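## Task

Pull the black key fob out of the small wooden box's drawer, set it directly on the table surface (not on top of anything), then close the drawer. The box must stay roughly at its present spot and orientation, and the remaining item must still be inside the drawer.

## Robot and tools

ROBOT. Two arms, left_arm and right_arm. Each has a two-finger gripper and a wrist camera. Each base sits on a tilted plate, and both plates hang from one metal frame behind the arms. Proximity warnings treat a plate and its half of the frame as part of that arm. Calibrated bases: left_arm at (+0.048, +0.320, +0.317) m, quat_wxyz (+0.957, -0.123, +0.264, +0.004); right_arm at (+0.034, -0.209, +0.317) m, quat_wxyz (+0.957, +0.118, +0.266, +0.011). Joint ranges (rad): waist -2.618 to 3.054, shoulder 0 to 3.142, elbow 0 to 3.142 (straight at 2.901), wrist pitch and yaw -1.571 to 1.571, wrist roll -2.094 to 2.094.

FRAMES. All positions and orientations use the scene frame. Its origin is at table height, midway between the nominal bases. +x points out over the table, +z up, and +y toward left_arm. Arm names do not match left and right in the images. In a gripper's own frame the fingers point along +z and close along y. end_effector_position is the point between the finger pads, a few millimetres behind the tips. Reported poses can be a few centimetres off, more when the arm reaches far.

ROW FORMAT. Every command row holds 16 numbers covering both arms, even when only one moves: left_arm x, y, z, qw, qx, qy, qz, opening, then right_arm in the same order. x, y, z is an absolute target in metres in the scene frame; the quaternion is an absolute target orientation, w first. Opening is absolute, from -1 (closed) to +1 (fully open); pad gap is about 87 mm at +1, 69 at +0.5, 43 at 0, 18 at -0.5, 0 at -1. To keep an arm still, repeat its last reported position and quaternion plus its wanted opening in every row. Reuse your own target quaternion to hold orientation rather than the drifting reported one.

execute_actions. Argument actions is a list with zero or one item. Empty list: just returns the state, with pictures. {"rows": [...], "steps": n}: 1 to 15 rows, n from 5 to 15 (default 15), each step 1/30 s; a row is used per step and the last one repeats. {"steps": n} alone waits up to 300 steps counted from the previous result, so your reply time is included. A row is rejected, and nothing sent, if its target lies more than 0.6 m from the arm's last reported position along any gripper axis. Each step, the controller limits the commanded pose to 100 mm and 20 degrees from the measured pose and solves joints with damped inverse kinematics, favouring position. After an action, each arm travels at most 100 mm past its last clipped pose, so long trips need further actions. The result is sampled 5 steps before the action finishes; those steps run afterwards. Pictures come only with an empty list or when cameras names them (["all"], [] or names).

move. target is one 16-number row or a list of up to 15 rows, all absolute poses, with no 0.6 m limit. speed: m/s, 0.002 to 0.5, default 0.25 (turning up to twice that in rad/s), one value or one per segment. blend: corner rounding radius in metres for lists, default 0. blocking=false returns about 0.5 s after start while motion continues. Paths are straight, finish together, take 0.5 s minimum and are cut at 10 s total. They do not avoid objects or the other arm. Faster moves stray and lag more and hit harder; targets set past a contact press harder. Route around an arm's own base, not near it. Openings of the first row are sent at the start (pausing only if that target is within 10 mm of the gripper or last command); openings of later rows are applied after stopping at that row. The extra move: line reports done, off_target, moving, held or fault, plus limits=paced (pose clipped) or limits=held (steps withheld). done means within 10 mm and 2 degrees; it says nothing about contact.

wait: seconds 0 to 10; a running move keeps going and the wait ends early if it finishes. stop: brakes the current move (needs room; fingers continue). zoom_image: camera (cam_high, cam_low, cam_left_wrist, cam_right_wrist) and region [x0, y0, x1, y1] in pixels, at most 504 by 504, from that camera's newest image. All cameras are 672x504; calibration is supplied. finished_scene: scene number 1 or 2; cannot be undone; its result states the next task. Call it only once the goal is met and stable.

RESULTS. Per arm: end_effector_position, end_effector_quat_wxyz, grip_measured (command scale), Joint positions (last number is the gripper, 0 closed to 1 open), Joint velocities (within noise means still), joint torques (offset, noisy; first three wrap at ±28 N m), and Hand target (pose being driven toward). Check pose and tilt after each move and correct it; small moves may not happen or go sideways.

GRIPPING. Note grip_measured when pads touch, then command about 0.04 below it for full force (less for a lighter hold). About 20 N per pad.

AVOID. Dropping items, releasing moving items, slamming, hard hits or pushes, arms pressing against each other (can end the scene), anything leaving the table, and arm stops. Objects may be tugged occasionally. Motor heat from loads, stretched arms or unreachable targets: MOTOR HOT at 75 °C, arm folds and idles at 90 °C, collapses at 100 °C.

Each tool is called as name(argument=value, ...), one argument or row to a line, values as JSON.

## Session

execute_actions(
  actions=[],
)

Scene clock: 0.00 s of 6000.00 s.
left_arm: end_effector_position=(+0.0998, +0.1270, +0.2928) grip_measured=+1.000 end_effector_quat_wxyz=(-0.035, +0.687, +0.534, -0.491) | right_arm: end_effector_position=(+0.4542, -0.2631, +0.1802) grip_measured=+1.000 end_effector_quat_wxyz=(+0.210, +0.029, +0.971, -0.113)
Joint positions: left_arm=[-0.98 1.552 0.577 -0.527 0.448 0.878 1] | right_arm=[0.037 1.58 0.906 0.109 0.457 -0.116 1]
Joint velocities: within noise
Joint torques (N m): no reading
Motor temperatures (°C): left_arm=[26 35 37 31 25 28 24] | right_arm=[25 31 31 31 29 29 29]
Heat: left arm: 37 °C; right arm: 31 °C.
Hand target: left_arm +0.1015, +0.1262, +0.2930; -0.032, +0.687, +0.535, -0.491 | right_arm +0.4606, -0.2645, +0.1858; +0.220, +0.033, +0.968, -0.113

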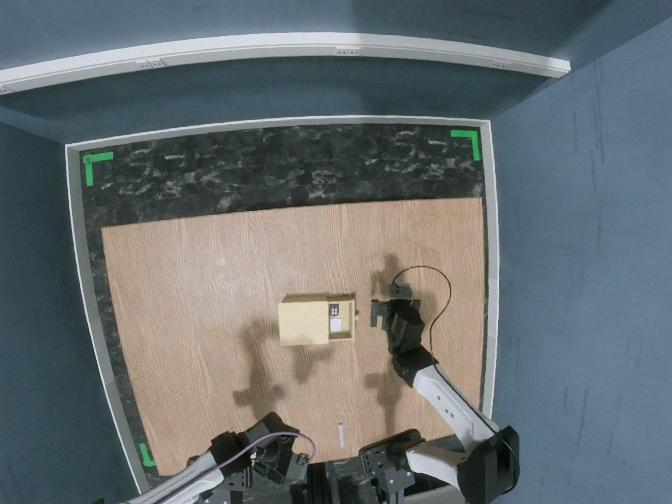

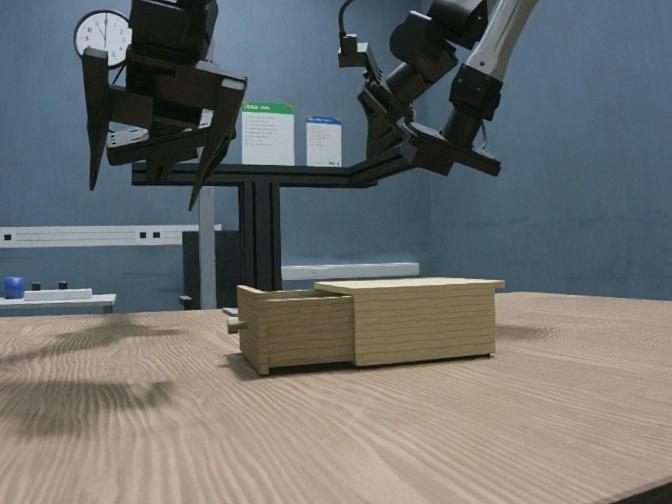

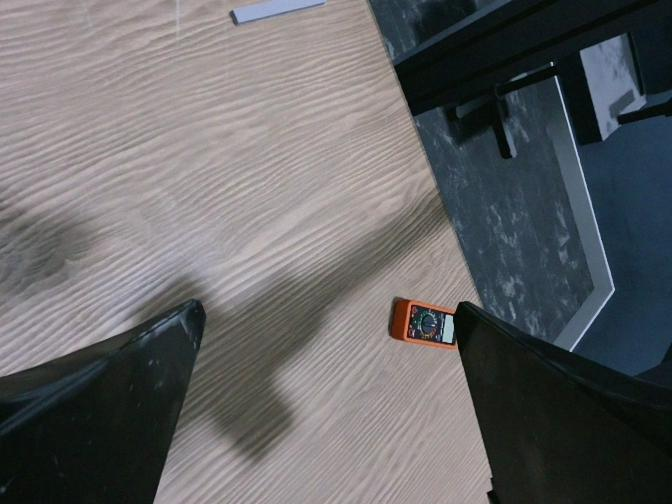

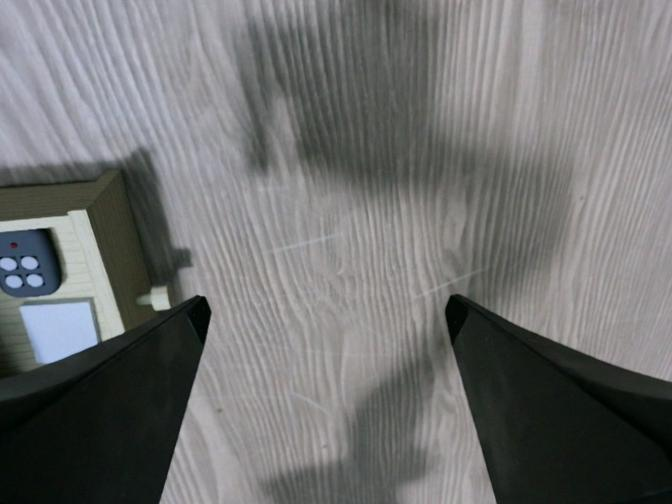

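zoom_image(
  camera="cam_high",
  region=[260, 250, 440, 385],
)

zoom_image(
  camera="cam_right_wrist",
  region=[0, 150, 240, 400],
)

zoom_image(
  camera="cam_low",
  region=[200, 250, 520, 400],
)

Scaled by 2.800 from the camera's 672x504 image, which has a finer 960x720 frame.

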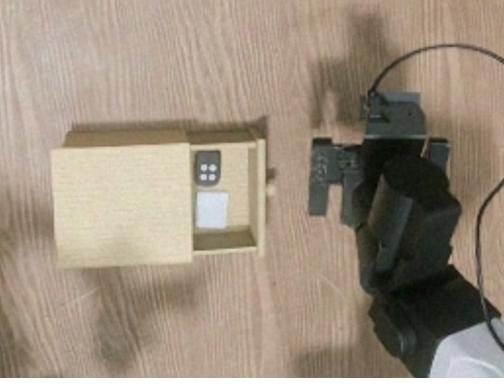

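Scaled by 2.016 from the camera's 672x504 image, which has a finer 960x720 frame.

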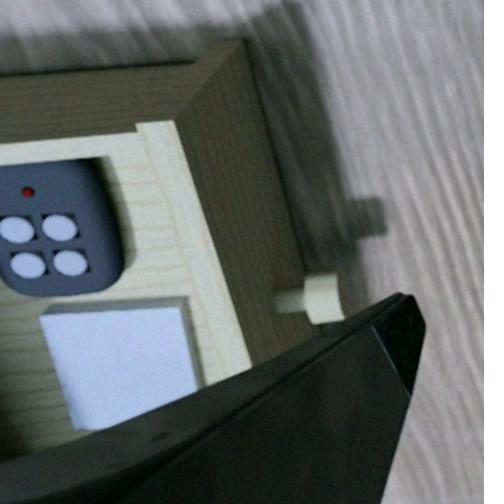

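Scaled by 1.575 from the camera's 672x504 image, which has a finer 960x720 frame.

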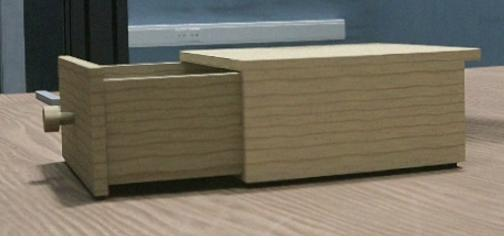

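move(
  target=[0.0998,0.1270,0.2928,-0.035,0.687,0.534,-0.491,1,0.385,-0.125,0.216,0.383,0,0.924,0,1],
  speed=0.2,
)

Scene clock: 4.37 s of 6000.00 s.
left_arm: end_effector_position=(+0.0998, +0.1270, +0.2928) grip_measured=+1.000 end_effector_quat_wxyz=(-0.035, +0.687, +0.534, -0.491) | right_arm: end_effector_position=(+0.3875, -0.1272, +0.2172) grip_measured=+1.000 end_effector_quat_wxyz=(+0.382, +0.003, +0.924, +0.001)
Joint positions: left_arm=[-0.98 1.552 0.577 -0.527 0.448 0.878 1] | right_arm=[0.472 1.485 0.352 0.855 0.592 -0.065 1]
Joint velocities: within noise
Joint torques (N m): left_arm=[-3.18 -4.11 3.78 0.44 0.54 0.19] | right_arm=[3.78 -3.52 2.82 1.45 0.06 -0.16]
Motor temperatures (°C): left_arm=[26 36 38 31 25 28 24] | right_arm=[25 32 31 31 29 29 29]
Heat: left arm: 38 °C; right arm: 32 °C.
Hand target: left_arm +0.0999, +0.1270, +0.2928; -0.035, +0.687, +0.534, -0.491 | right_arm +0.3850, -0.1250, +0.2161; +0.383, +0.000, +0.924, +0.000
Off the commanded pose: left_arm 0.000 m, 0 deg | right_arm 0.004 m, 0 deg.
Kept back: nothing.
move: done
camera_calibration:
cam_right_wrist: T_world_to_cam=[[0.0121659, -0.999887, 0.00880654, -0.135619], [-0.995437, -0.0112772, 0.0947555, 0.383433], [-0.0946455, -0.00991915, -0.995462, 0.388124], [0, 0, 0, 1]] pos_world=[0.420067, -0.12743, 0.351224]

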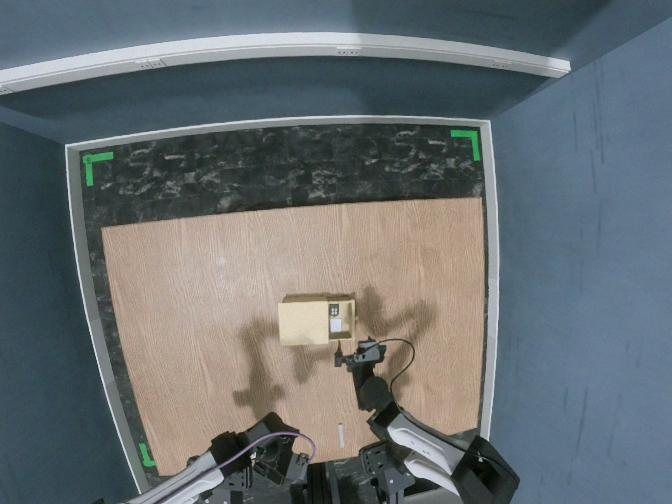

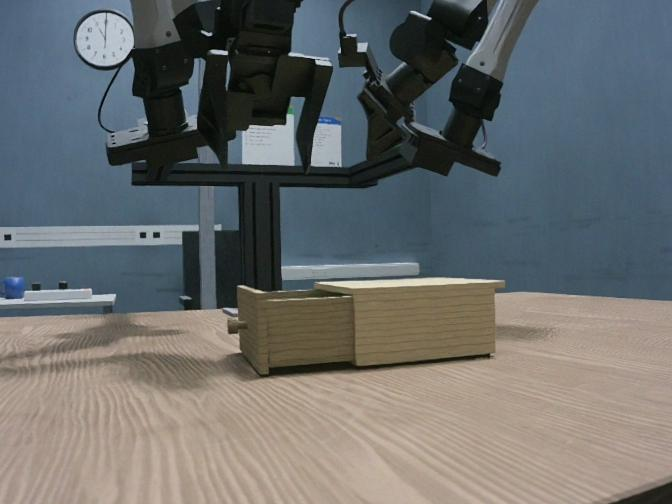

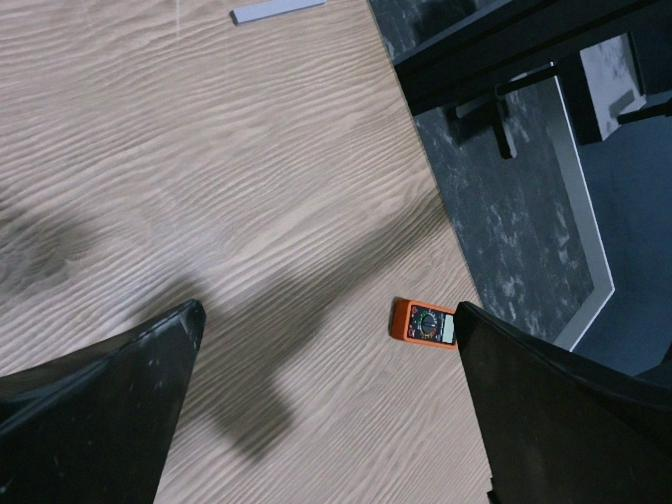

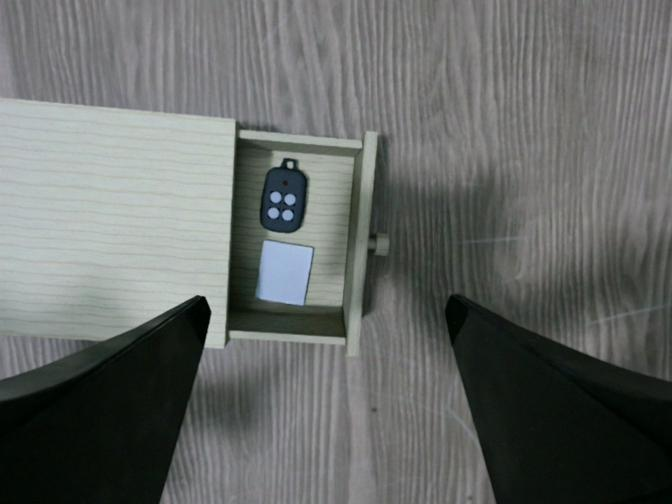

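zoom_image(
  camera="cam_right_wrist",
  region=[200, 110, 420, 370],
)

Scaled by 1.938 from the camera's 672x504 image, which has a finer 960x720 frame.

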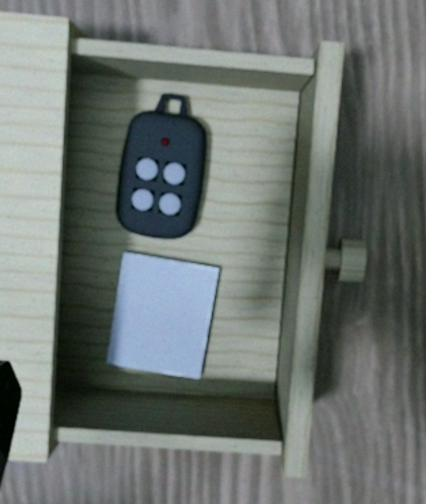

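move(
  target=[0.0998,0.1270,0.2928,-0.035,0.687,0.534,-0.491,1,0.414,-0.119,0.13,0.0765,0.0652,0.9869,0.1261,0.18],
  speed=0.2,
)

Scene clock: 8.43 s of 6000.00 s.
left_arm: end_effector_position=(+0.0998, +0.1270, +0.2928) grip_measured=+1.000 end_effector_quat_wxyz=(-0.035, +0.687, +0.534, -0.491) | right_arm: end_effector_position=(+0.4134, -0.1185, +0.1344) grip_measured=+0.180 end_effector_quat_wxyz=(+0.084, +0.059, +0.987, +0.124)
Joint positions: left_arm=[-0.98 1.552 0.577 -0.527 0.448 0.878 1] | right_arm=[0.166 1.811 1.02 -0.067 0.095 0.182 0.59]
Joint velocities: within noise
Joint torques (N m): left_arm=[-3.18 -4.07 3.85 0.43 0.54 0.19] | right_arm=[2.55 -6.42 6.01 0.45 -0.24 -0.06]
Motor temperatures (°C): left_arm=[26 36 38 31 25 28 24] | right_arm=[25 32 32 32 29 29 29]
Heat: left arm: 38 °C; right arm: 32 °C.
Hand target: left_arm +0.0999, +0.1270, +0.2928; -0.035, +0.687, +0.534, -0.491 | right_arm +0.4139, -0.1191, +0.1300; +0.077, +0.065, +0.987, +0.126
Off the commanded pose: left_arm 0.000 m, 0 deg | right_arm 0.004 m, 1 deg.
Kept back: nothing.
move: done
camera_calibration:
cam_right_wrist: T_world_to_cam=[[-0.0747986, -0.964571, -0.252998, -0.0511846], [-0.765248, -0.107149, 0.634756, 0.238015], [-0.639376, 0.241085, -0.730121, 0.527512], [0, 0, 0, 1]] pos_world=[0.51559, -0.151043, 0.221117]

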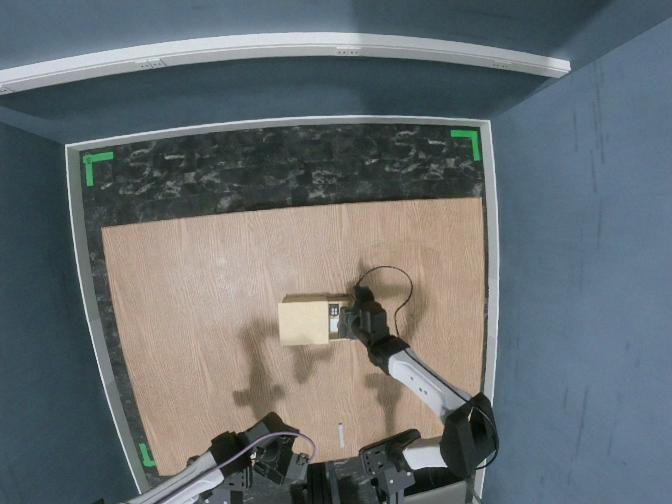

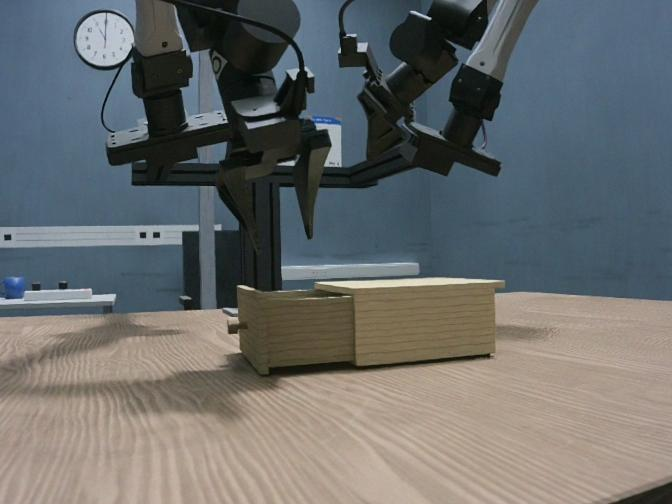

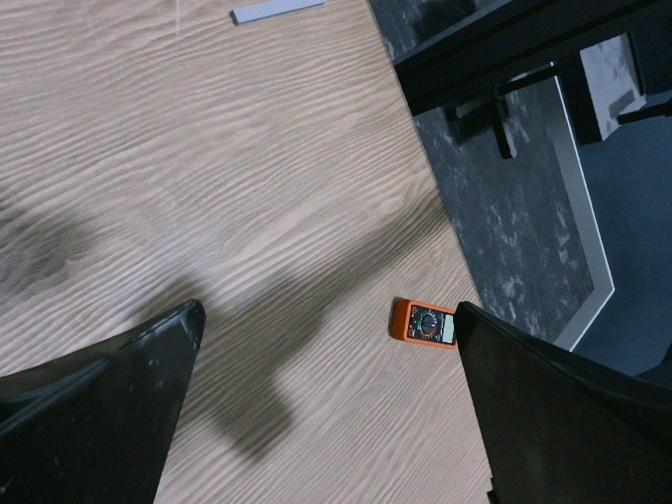

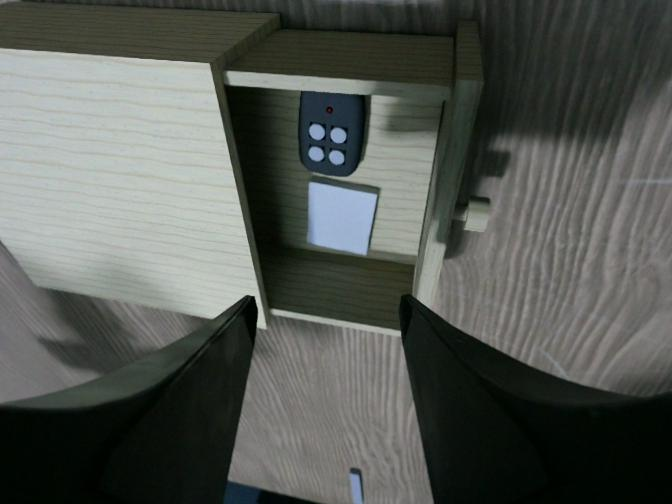

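zoom_image(
  camera="cam_low",
  region=[180, 120, 380, 280],
)

zoom_image(
  camera="cam_right_wrist",
  region=[180, 0, 520, 340],
)

Scaled by 2.520 from the camera's 672x504 image, which has a finer 960x720 frame.

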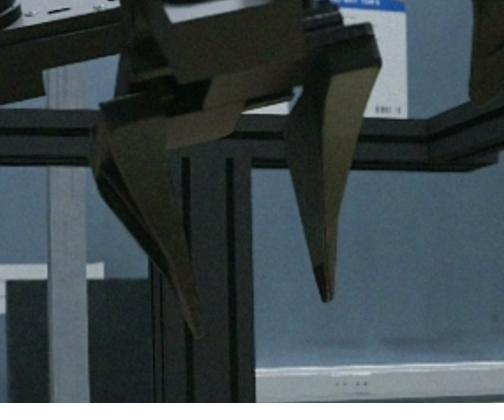

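Scaled by 1.482 from the camera's 672x504 image, which has a finer 960x720 frame.

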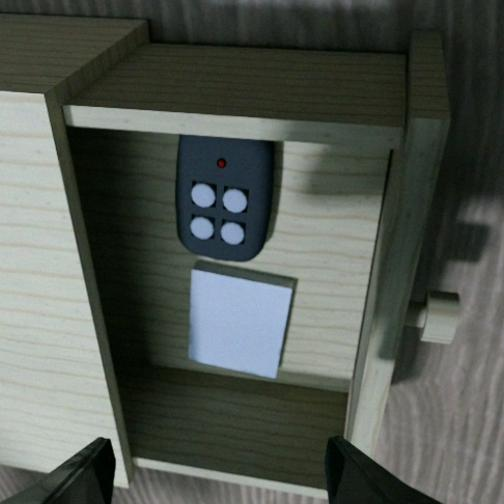

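move(
  target=[
    [0.0998,0.1270,0.2928,-0.035,0.687,0.534,-0.491,1,0.415,-0.128,0.115,0.0796,0.0693,0.9752,0.1947,0.10],
    [0.0998,0.1270,0.2928,-0.035,0.687,0.534,-0.491,1,0.426,-0.1057,0.06,0.0796,0.0693,0.9752,0.1947,0.10],
  ],
  speed=[0.15,0.1],
)

Scene clock: 11.67 s of 6000.00 s.
left_arm: end_effector_position=(+0.0998, +0.1270, +0.2928) grip_measured=+1.000 end_effector_quat_wxyz=(-0.035, +0.687, +0.534, -0.491) | right_arm: end_effector_position=(+0.4201, -0.1071, +0.0660) grip_measured=+0.100 end_effector_quat_wxyz=(+0.071, +0.070, +0.975, +0.198)
Joint positions: left_arm=[-0.98 1.552 0.577 -0.527 0.448 0.878 1] | right_arm=[0.066 2.076 1.135 0.075 -0.118 0.145 0.55]
Joint velocities: within noise
Joint torques (N m): left_arm=[-3.18 -4.05 3.81 0.44 0.55 0.19] | right_arm=[3.86 -6.82 4.63 0.74 -0.11 -0.17]
Motor temperatures (°C): left_arm=[26 36 38 31 25 28 24] | right_arm=[25 32 32 32 29 29 29]
Heat: left arm: 38 °C; right arm: 32 °C.
Hand target: left_arm +0.0999, +0.1270, +0.2928; -0.035, +0.687, +0.534, -0.491 | right_arm +0.4258, -0.1057, +0.0603; +0.080, +0.069, +0.975, +0.195
Off the commanded pose: left_arm 0.000 m, 0 deg | right_arm 0.009 m, 1 deg.
Kept back: nothing.
move: done
camera_calibration:
cam_right_wrist: T_world_to_cam=[[-0.0876267, -0.914776, -0.394342, -0.0368426], [-0.754225, -0.197675, 0.626154, 0.274042], [-0.650742, 0.352291, -0.672626, 0.491992], [0, 0, 0, 1]] pos_world=[0.523621, -0.152856, 0.144805]

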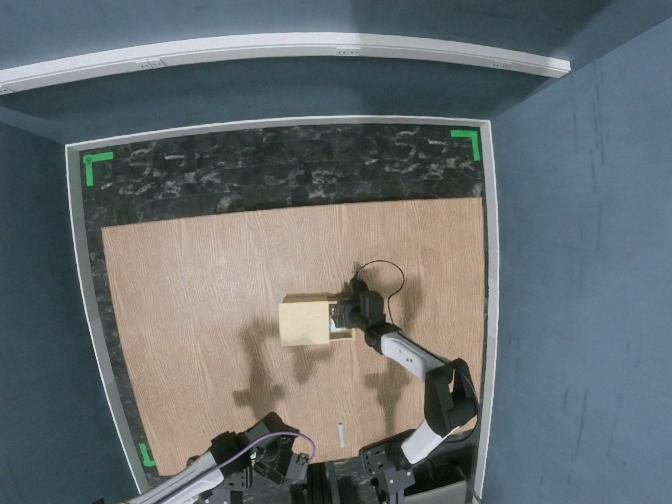

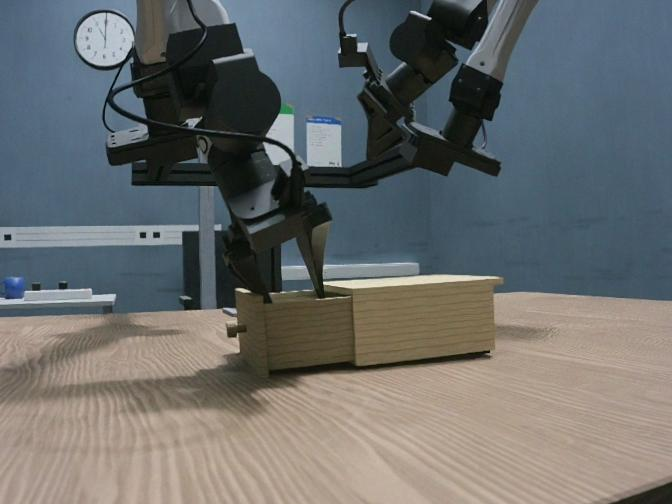

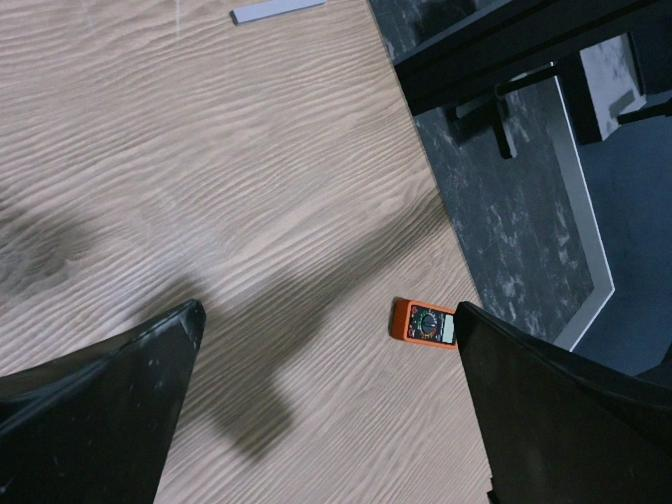

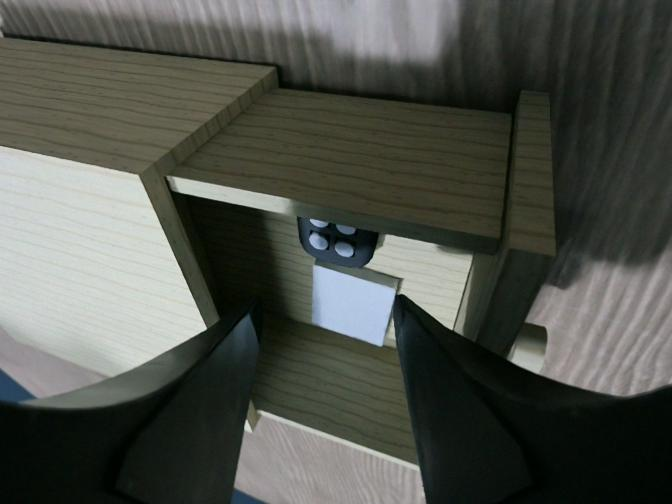

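move(
  target=[0.0998,0.1270,0.2928,-0.035,0.687,0.534,-0.491,1,0.435,-0.0965,0.037,0.0796,0.0693,0.9752,0.1947,0.10],
  speed=0.08,
)

Scene clock: 13.23 s of 6000.00 s.
left_arm: end_effector_position=(+0.0998, +0.1270, +0.2928) grip_measured=+1.000 end_effector_quat_wxyz=(-0.035, +0.687, +0.534, -0.491) | right_arm: end_effector_position=(+0.4313, -0.0911, +0.0517) grip_measured=+0.099 end_effector_quat_wxyz=(+0.071, +0.069, +0.973, +0.210)
Joint positions: left_arm=[-0.98 1.552 0.577 -0.527 0.448 0.878 1] | right_arm=[0.083 2.157 1.219 0.077 -0.133 0.159 0.549]
Joint velocities: within noise
Joint torques (N m): left_arm=[-3.26 -4.08 3.82 0.42 0.54 0.18] | right_arm=[3.08 -5.98 5.04 0.85 0.06 -0.32]
Motor temperatures (°C): left_arm=[26 36 38 31 25 28 24] | right_arm=[25 32 32 32 28 29 29]
Heat: left arm: 38 °C; right arm: 32 °C.
Hand target: left_arm +0.0999, +0.1270, +0.2928; -0.035, +0.687, +0.534, -0.491 | right_arm +0.4346, -0.0969, +0.0379; +0.079, +0.069, +0.975, +0.195
Off the commanded pose: left_arm 0.000 m, 0 deg | right_arm 0.016 m, 2 deg.
Kept back: nothing.
move: off_target (right_arm)
camera_calibration:
cam_right_wrist: T_world_to_cam=[[-0.0844974, -0.904348, -0.418348, -0.0260537], [-0.75557, -0.215559, 0.618585, 0.293906], [-0.649595, 0.36836, -0.665084, 0.484581], [0, 0, 0, 1]] pos_world=[0.534646, -0.138708, 0.129582]

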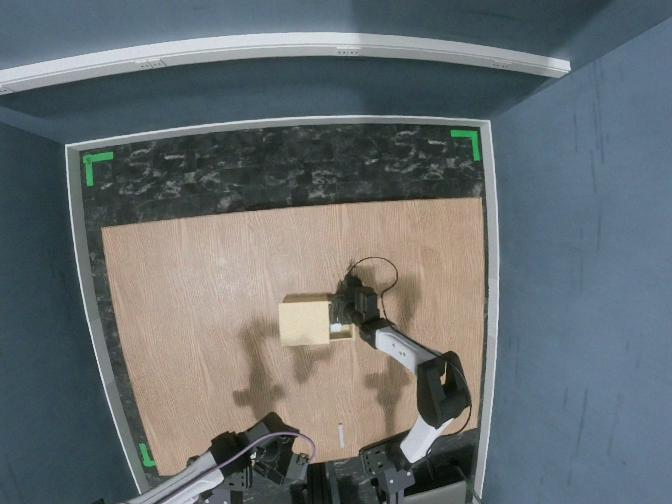

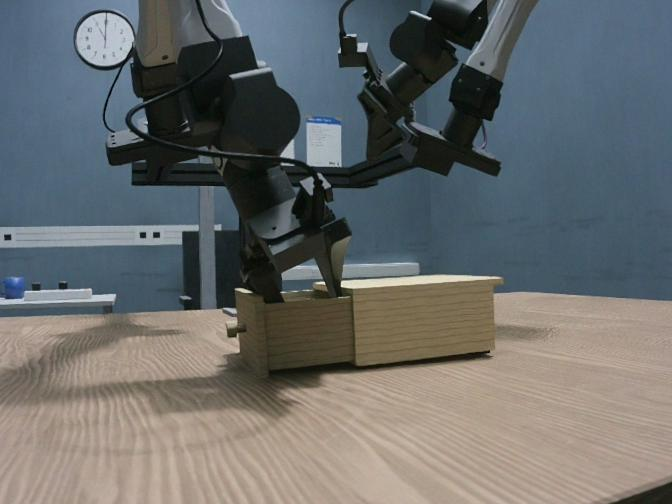

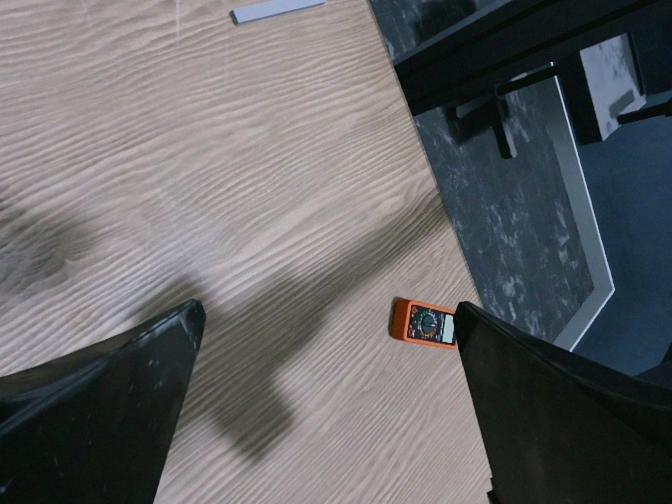

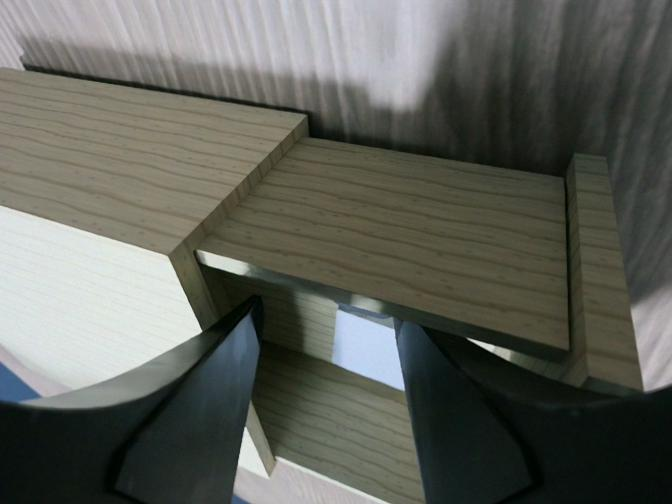

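zoom_image(
  camera="cam_low",
  region=[220, 200, 400, 380],
)

zoom_image(
  camera="cam_right_wrist",
  region=[140, 220, 440, 504],
)

zoom_image(
  camera="cam_high",
  region=[270, 260, 410, 380],
)

Scaled by 2.800 from the camera's 672x504 image, which has a finer 960x720 frame.

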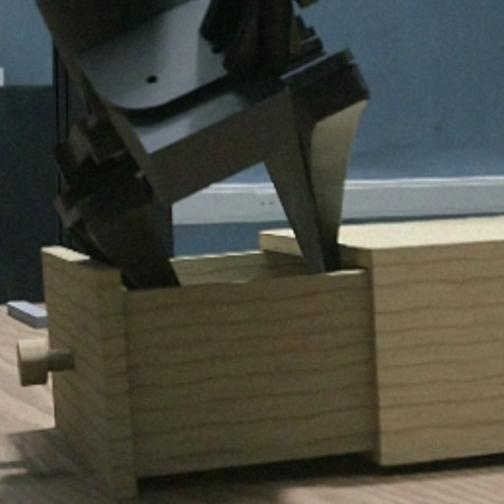

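Scaled by 1.680 from the camera's 672x504 image, which has a finer 960x720 frame.

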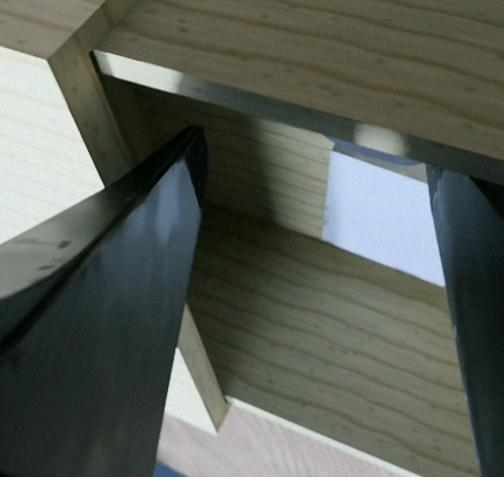

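Scaled by 3.600 from the camera's 672x504 image, which has a finer 960x720 frame.

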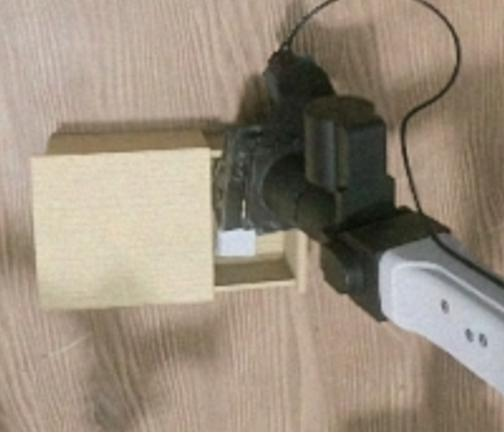

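move(
  target=[0.0998,0.1270,0.2928,-0.035,0.687,0.534,-0.491,1,0.430,-0.115,0.06,0.0796,0.0693,0.9752,0.1947,0.10],
  speed=0.08,
)

Scene clock: 14.77 s of 6000.00 s.
left_arm: end_effector_position=(+0.0998, +0.1270, +0.2928) grip_measured=+1.000 end_effector_quat_wxyz=(-0.035, +0.687, +0.534, -0.491) | right_arm: end_effector_position=(+0.4239, -0.0934, +0.0552) grip_measured=+0.099 end_effector_quat_wxyz=(+0.069, +0.069, +0.971, +0.218)
Joint positions: left_arm=[-0.98 1.552 0.577 -0.527 0.448 0.878 1] | right_arm=[0.073 2.136 1.18 0.093 -0.154 0.153 0.55]
Joint velocities: within noise
Joint torques (N m): left_arm=[-3.23 -4.1 3.85 0.44 0.55 0.19] | right_arm=[1.01 -11.7 2 0.36 0.08 -0.47]
Motor temperatures (°C): left_arm=[26 36 38 31 25 28 24] | right_arm=[25 33 32 32 28 29 29]
Heat: left arm: 38 °C; right arm: 33 °C.
Hand target: left_arm +0.0999, +0.1270, +0.2928; -0.035, +0.687, +0.534, -0.491 | right_arm +0.4297, -0.1144, +0.0596; +0.079, +0.069, +0.975, +0.195
Off the commanded pose: left_arm 0.000 m, 0 deg | right_arm 0.023 m, 3 deg.
Kept back: nothing.
move: off_target (right_arm)
camera_calibration:
cam_right_wrist: T_world_to_cam=[[-0.0832725, -0.898353, -0.431309, -0.0265932], [-0.754084, -0.226145, 0.616617, 0.284215], [-0.651478, 0.37659, -0.658602, 0.484149], [0, 0, 0, 1]] pos_world=[0.52752, -0.141942, 0.13214]

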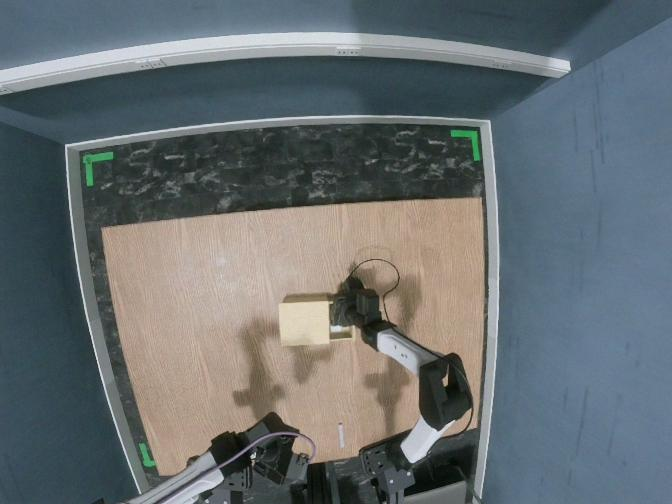

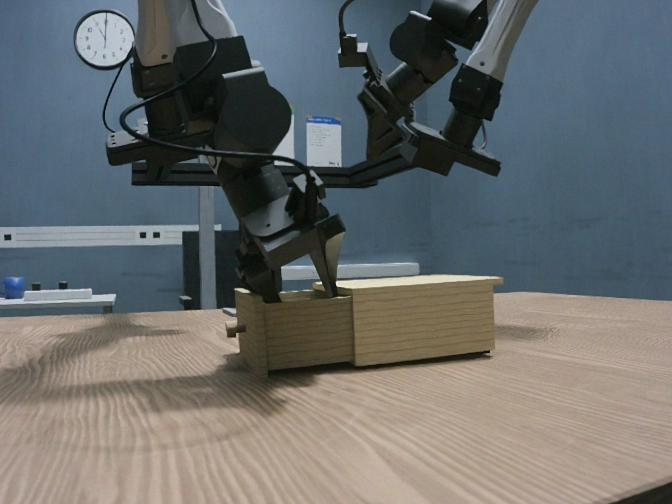

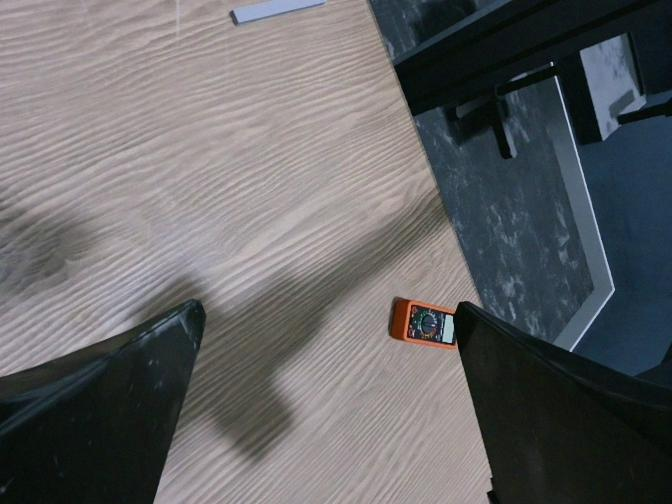

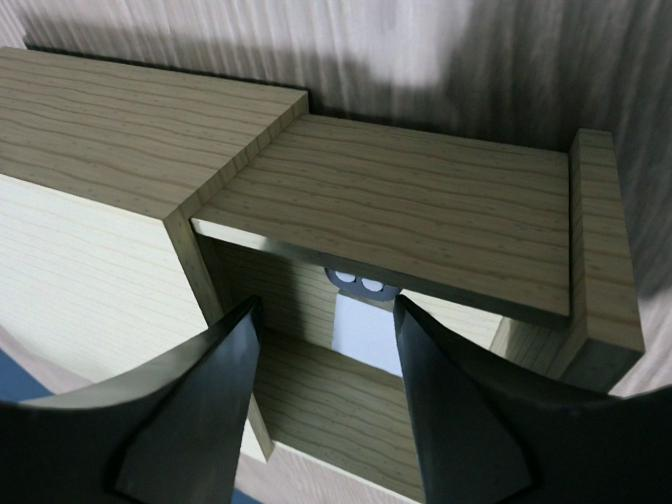

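move(
  target=[
    [0.0998,0.1270,0.2928,-0.035,0.687,0.534,-0.491,1,0.418,-0.098,0.085,0.0796,0.0693,0.9752,0.1947,0.10],
    [0.0998,0.1270,0.2928,-0.035,0.687,0.534,-0.491,1,0.36,-0.16,0.17,0.2588,0,0.9659,0,0.10],
  ],
  speed=[0.08,0.2],
)

Scene clock: 20.30 s of 6000.00 s.
left_arm: end_effector_position=(+0.0998, +0.1270, +0.2928) grip_measured=+1.000 end_effector_quat_wxyz=(-0.035, +0.687, +0.534, -0.491) | right_arm: end_effector_position=(+0.3520, -0.1601, +0.1610) grip_measured=+0.100 end_effector_quat_wxyz=(+0.239, -0.001, +0.971, +0.001)
Joint positions: left_arm=[-0.98 1.552 0.577 -0.527 0.448 0.878 1] | right_arm=[0.271 1.542 0.436 0.528 0.416 0 0.55]
Joint velocities: within noise
Joint torques (N m): left_arm=[-3.26 -4.05 3.79 0.44 0.54 0.19] | right_arm=[3.51 -7.68 2.22 1.16 0.11 -0.27]
Motor temperatures (°C): left_arm=[26 37 38 31 25 28 24] | right_arm=[26 34 32 31 28 29 29]
Heat: left arm: 38 °C; right arm: 34 °C.
Hand target: left_arm +0.0999, +0.1270, +0.2928; -0.035, +0.687, +0.534, -0.491 | right_arm +0.3600, -0.1600, +0.1697; +0.259, +0.000, +0.966, +0.000
Off the commanded pose: left_arm 0.000 m, 0 deg | right_arm 0.012 m, 2 deg.
Kept back: nothing.
move: off_target (right_arm)
camera_calibration:
cam_right_wrist: T_world_to_cam=[[0.0210577, -0.999755, 0.00688297, -0.170307], [-0.922473, -0.0167746, 0.385696, 0.279622], [-0.385486, -0.0144712, -0.9226, 0.418372], [0, 0, 0, 1]] pos_world=[0.422806, -0.15952, 0.279313]

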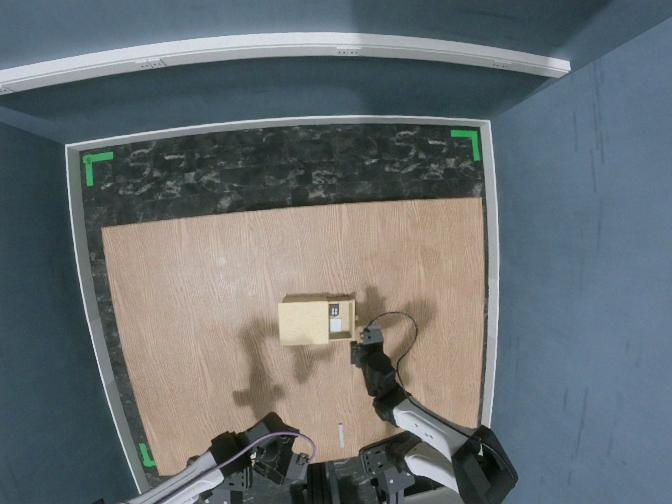

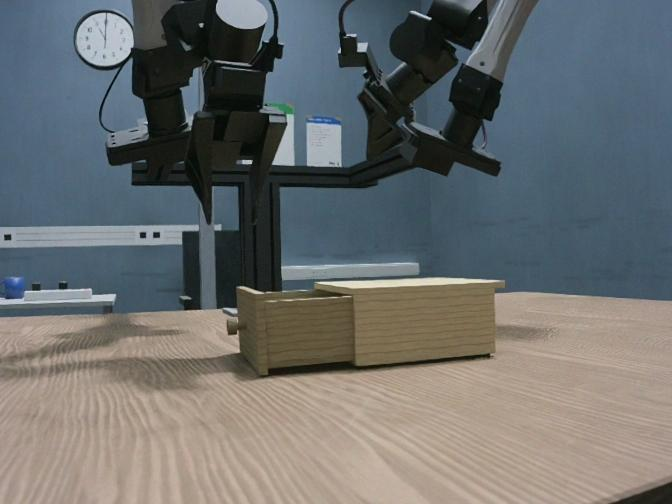

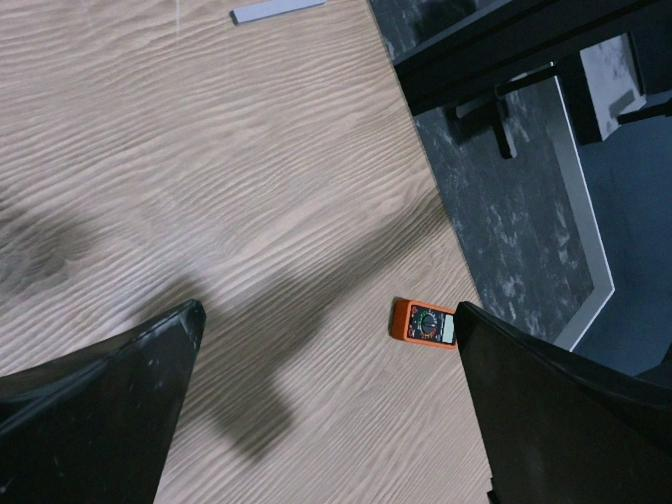

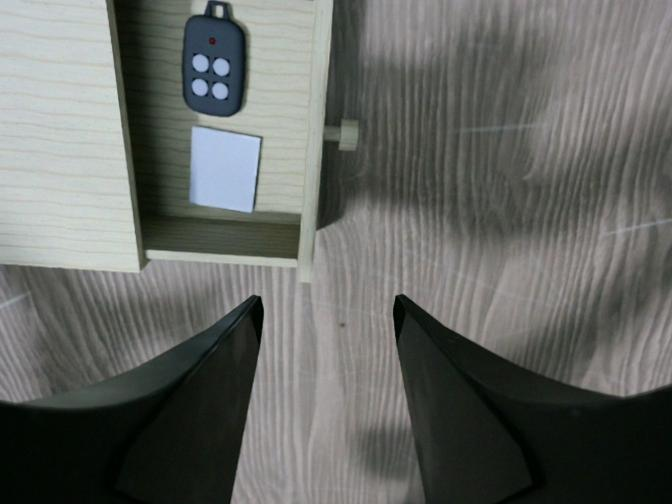

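zoom_image(
  camera="cam_right_wrist",
  region=[90, 0, 380, 290],
)

zoom_image(
  camera="cam_low",
  region=[170, 80, 310, 240],
)

Scaled by 1.738 from the camera's 672x504 image, which has a finer 960x720 frame.

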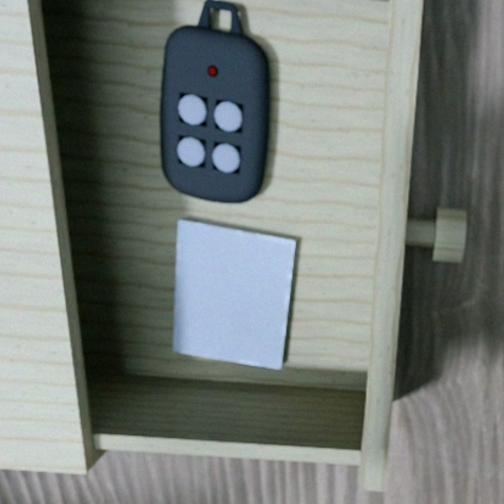

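Scaled by 3.150 from the camera's 672x504 image, which has a finer 960x720 frame.

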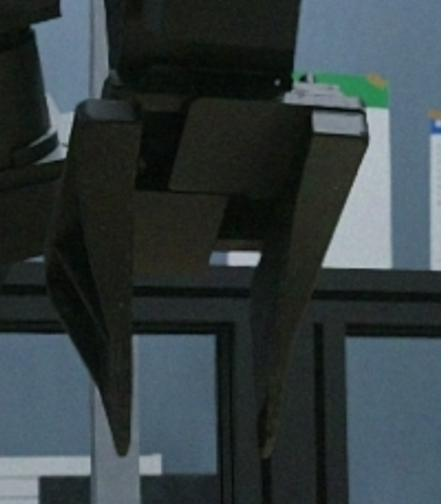

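move(
  target=[
    [0.0998,0.1270,0.2928,-0.035,0.687,0.534,-0.491,1,0.418,-0.1055,0.115,0.0739,0.0619,0.9926,0.0742,0.135],
    [0.0998,0.1270,0.2928,-0.035,0.687,0.534,-0.491,1,0.4285,-0.0985,0.06,0.0739,0.0619,0.9926,0.0742,0.135],
  ],
  speed=[0.15,0.08],
)

Scene clock: 25.53 s of 6000.00 s.
left_arm: end_effector_position=(+0.0998, +0.1270, +0.2928) grip_measured=+1.000 end_effector_quat_wxyz=(-0.035, +0.687, +0.534, -0.491) | right_arm: end_effector_position=(+0.4238, -0.0971, +0.0661) grip_measured=+0.135 end_effector_quat_wxyz=(+0.069, +0.061, +0.993, +0.072)
Joint positions: left_arm=[-0.98 1.552 0.577 -0.527 0.448 0.878 1] | right_arm=[0.204 2.107 1.209 -0.009 0.219 0.217 0.567]
Joint velocities: within noise
Joint torques (N m): left_arm=[-3.23 -4.04 3.79 0.44 0.54 0.19] | right_arm=[3.33 -7.13 5.08 0.59 -0.17 -0.26]
Motor temperatures (°C): left_arm=[27 37 39 30 25 28 24] | right_arm=[26 34 32 32 28 29 29]
Heat: left arm: 39 °C; right arm: 34 °C.
Hand target: left_arm +0.0999, +0.1270, +0.2928; -0.035, +0.687, +0.534, -0.491 | right_arm +0.4284, -0.0986, +0.0603; +0.074, +0.062, +0.993, +0.074
Off the commanded pose: left_arm 0.000 m, 0 deg | right_arm 0.008 m, 1 deg.
Kept back: nothing.
move: done
camera_calibration:
cam_right_wrist: T_world_to_cam=[[-0.0904532, -0.984522, -0.150113, -0.0490819], [-0.741667, -0.0340015, 0.669906, 0.286366], [-0.664642, 0.171929, -0.727112, 0.482885], [0, 0, 0, 1]] pos_world=[0.528894, -0.121607, 0.151906]

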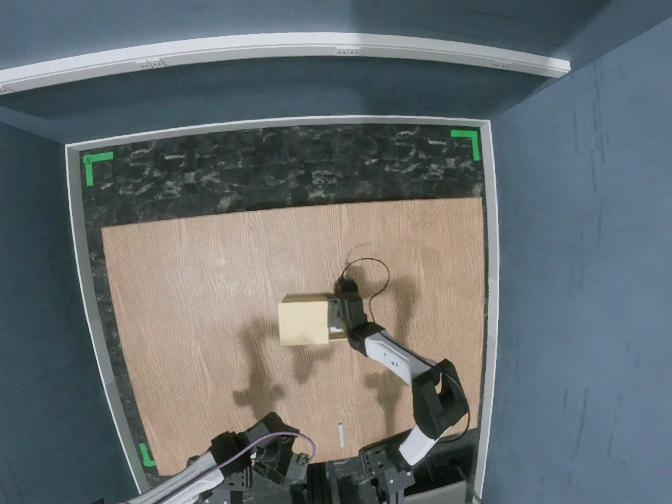

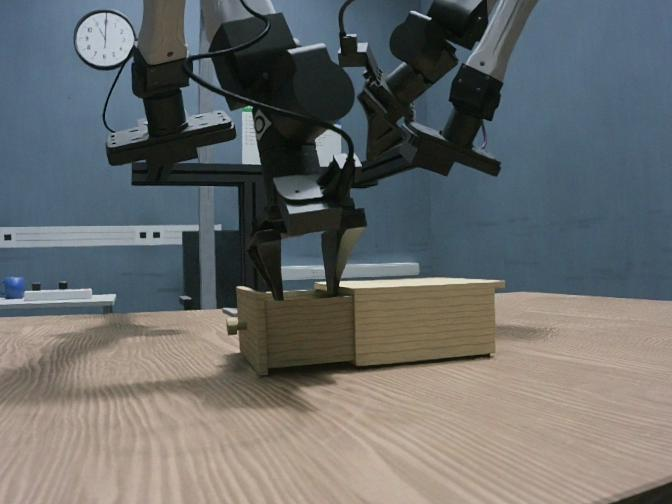

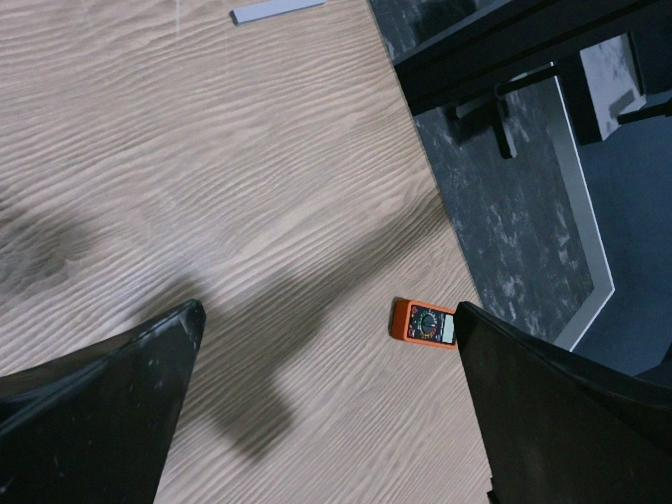

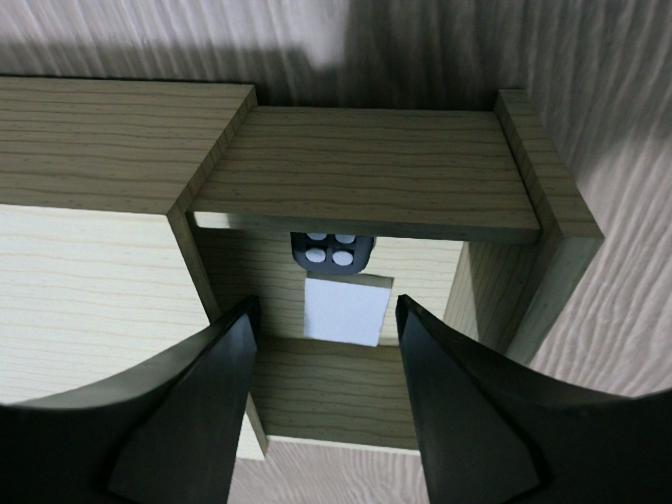

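move(
  target=[0.0998,0.1270,0.2928,-0.035,0.687,0.534,-0.491,1,0.434,-0.0985,0.039,0.0739,0.0619,0.9926,0.0742,0.135],
  speed=0.06,
  cameras=["cam_low","cam_right_wrist"],
)

Scene clock: 26.53 s of 6000.00 s.
left_arm: end_effector_position=(+0.0998, +0.1270, +0.2928) grip_measured=+1.000 end_effector_quat_wxyz=(-0.035, +0.687, +0.534, -0.491) | right_arm: end_effector_position=(+0.4285, -0.0998, +0.0453) grip_measured=+0.135 end_effector_quat_wxyz=(+0.067, +0.060, +0.994, +0.067)
Joint positions: left_arm=[-0.98 1.552 0.577 -0.527 0.448 0.878 1] | right_arm=[0.183 2.181 1.267 0.006 0.214 0.2 0.567]
Joint velocities: within noise
Joint torques (N m): left_arm=[-3.22 -4.11 3.81 0.44 0.54 0.19] | right_arm=[3.67 -7.16 5.19 0.69 -0.22 -0.21]
Motor temperatures (°C): left_arm=[27 37 39 30 25 28 24] | right_arm=[26 34 32 32 28 29 29]
Heat: left arm: 39 °C; right arm: 34 °C.
Hand target: left_arm +0.0999, +0.1270, +0.2928; -0.035, +0.687, +0.534, -0.491 | right_arm +0.4338, -0.0986, +0.0393; +0.074, +0.062, +0.993, +0.074
Off the commanded pose: left_arm 0.000 m, 0 deg | right_arm 0.008 m, 1 deg.
Kept back: nothing.
move: done
camera_calibration:
cam_right_wrist: T_world_to_cam=[[-0.0903304, -0.985841, -0.141274, -0.0550509], [-0.738577, -0.0288478, 0.673552, 0.302789], [-0.66809, 0.165184, -0.725514, 0.472084], [0, 0, 0, 1]] pos_world=[0.534054, -0.123517, 0.130782]
Images, in order (width x height): cam_low 672x504, cam_right_wrist 672x504.

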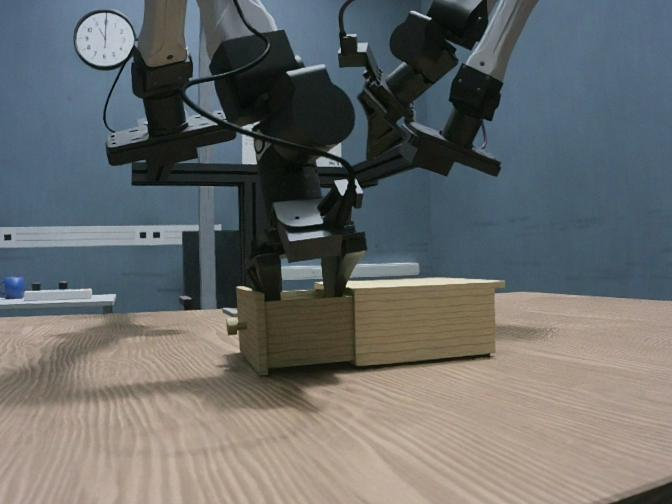

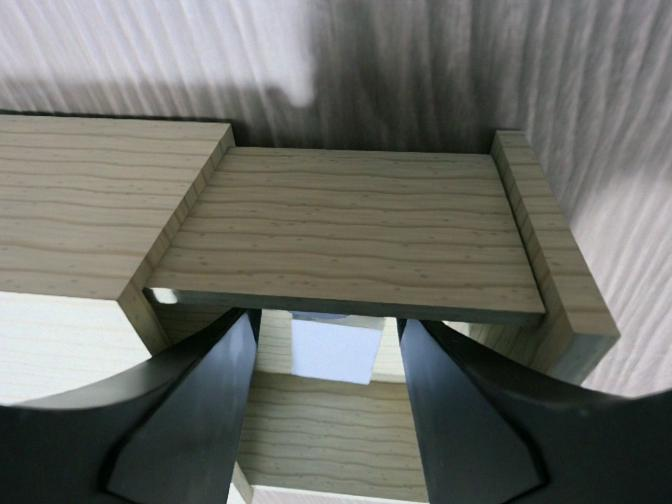

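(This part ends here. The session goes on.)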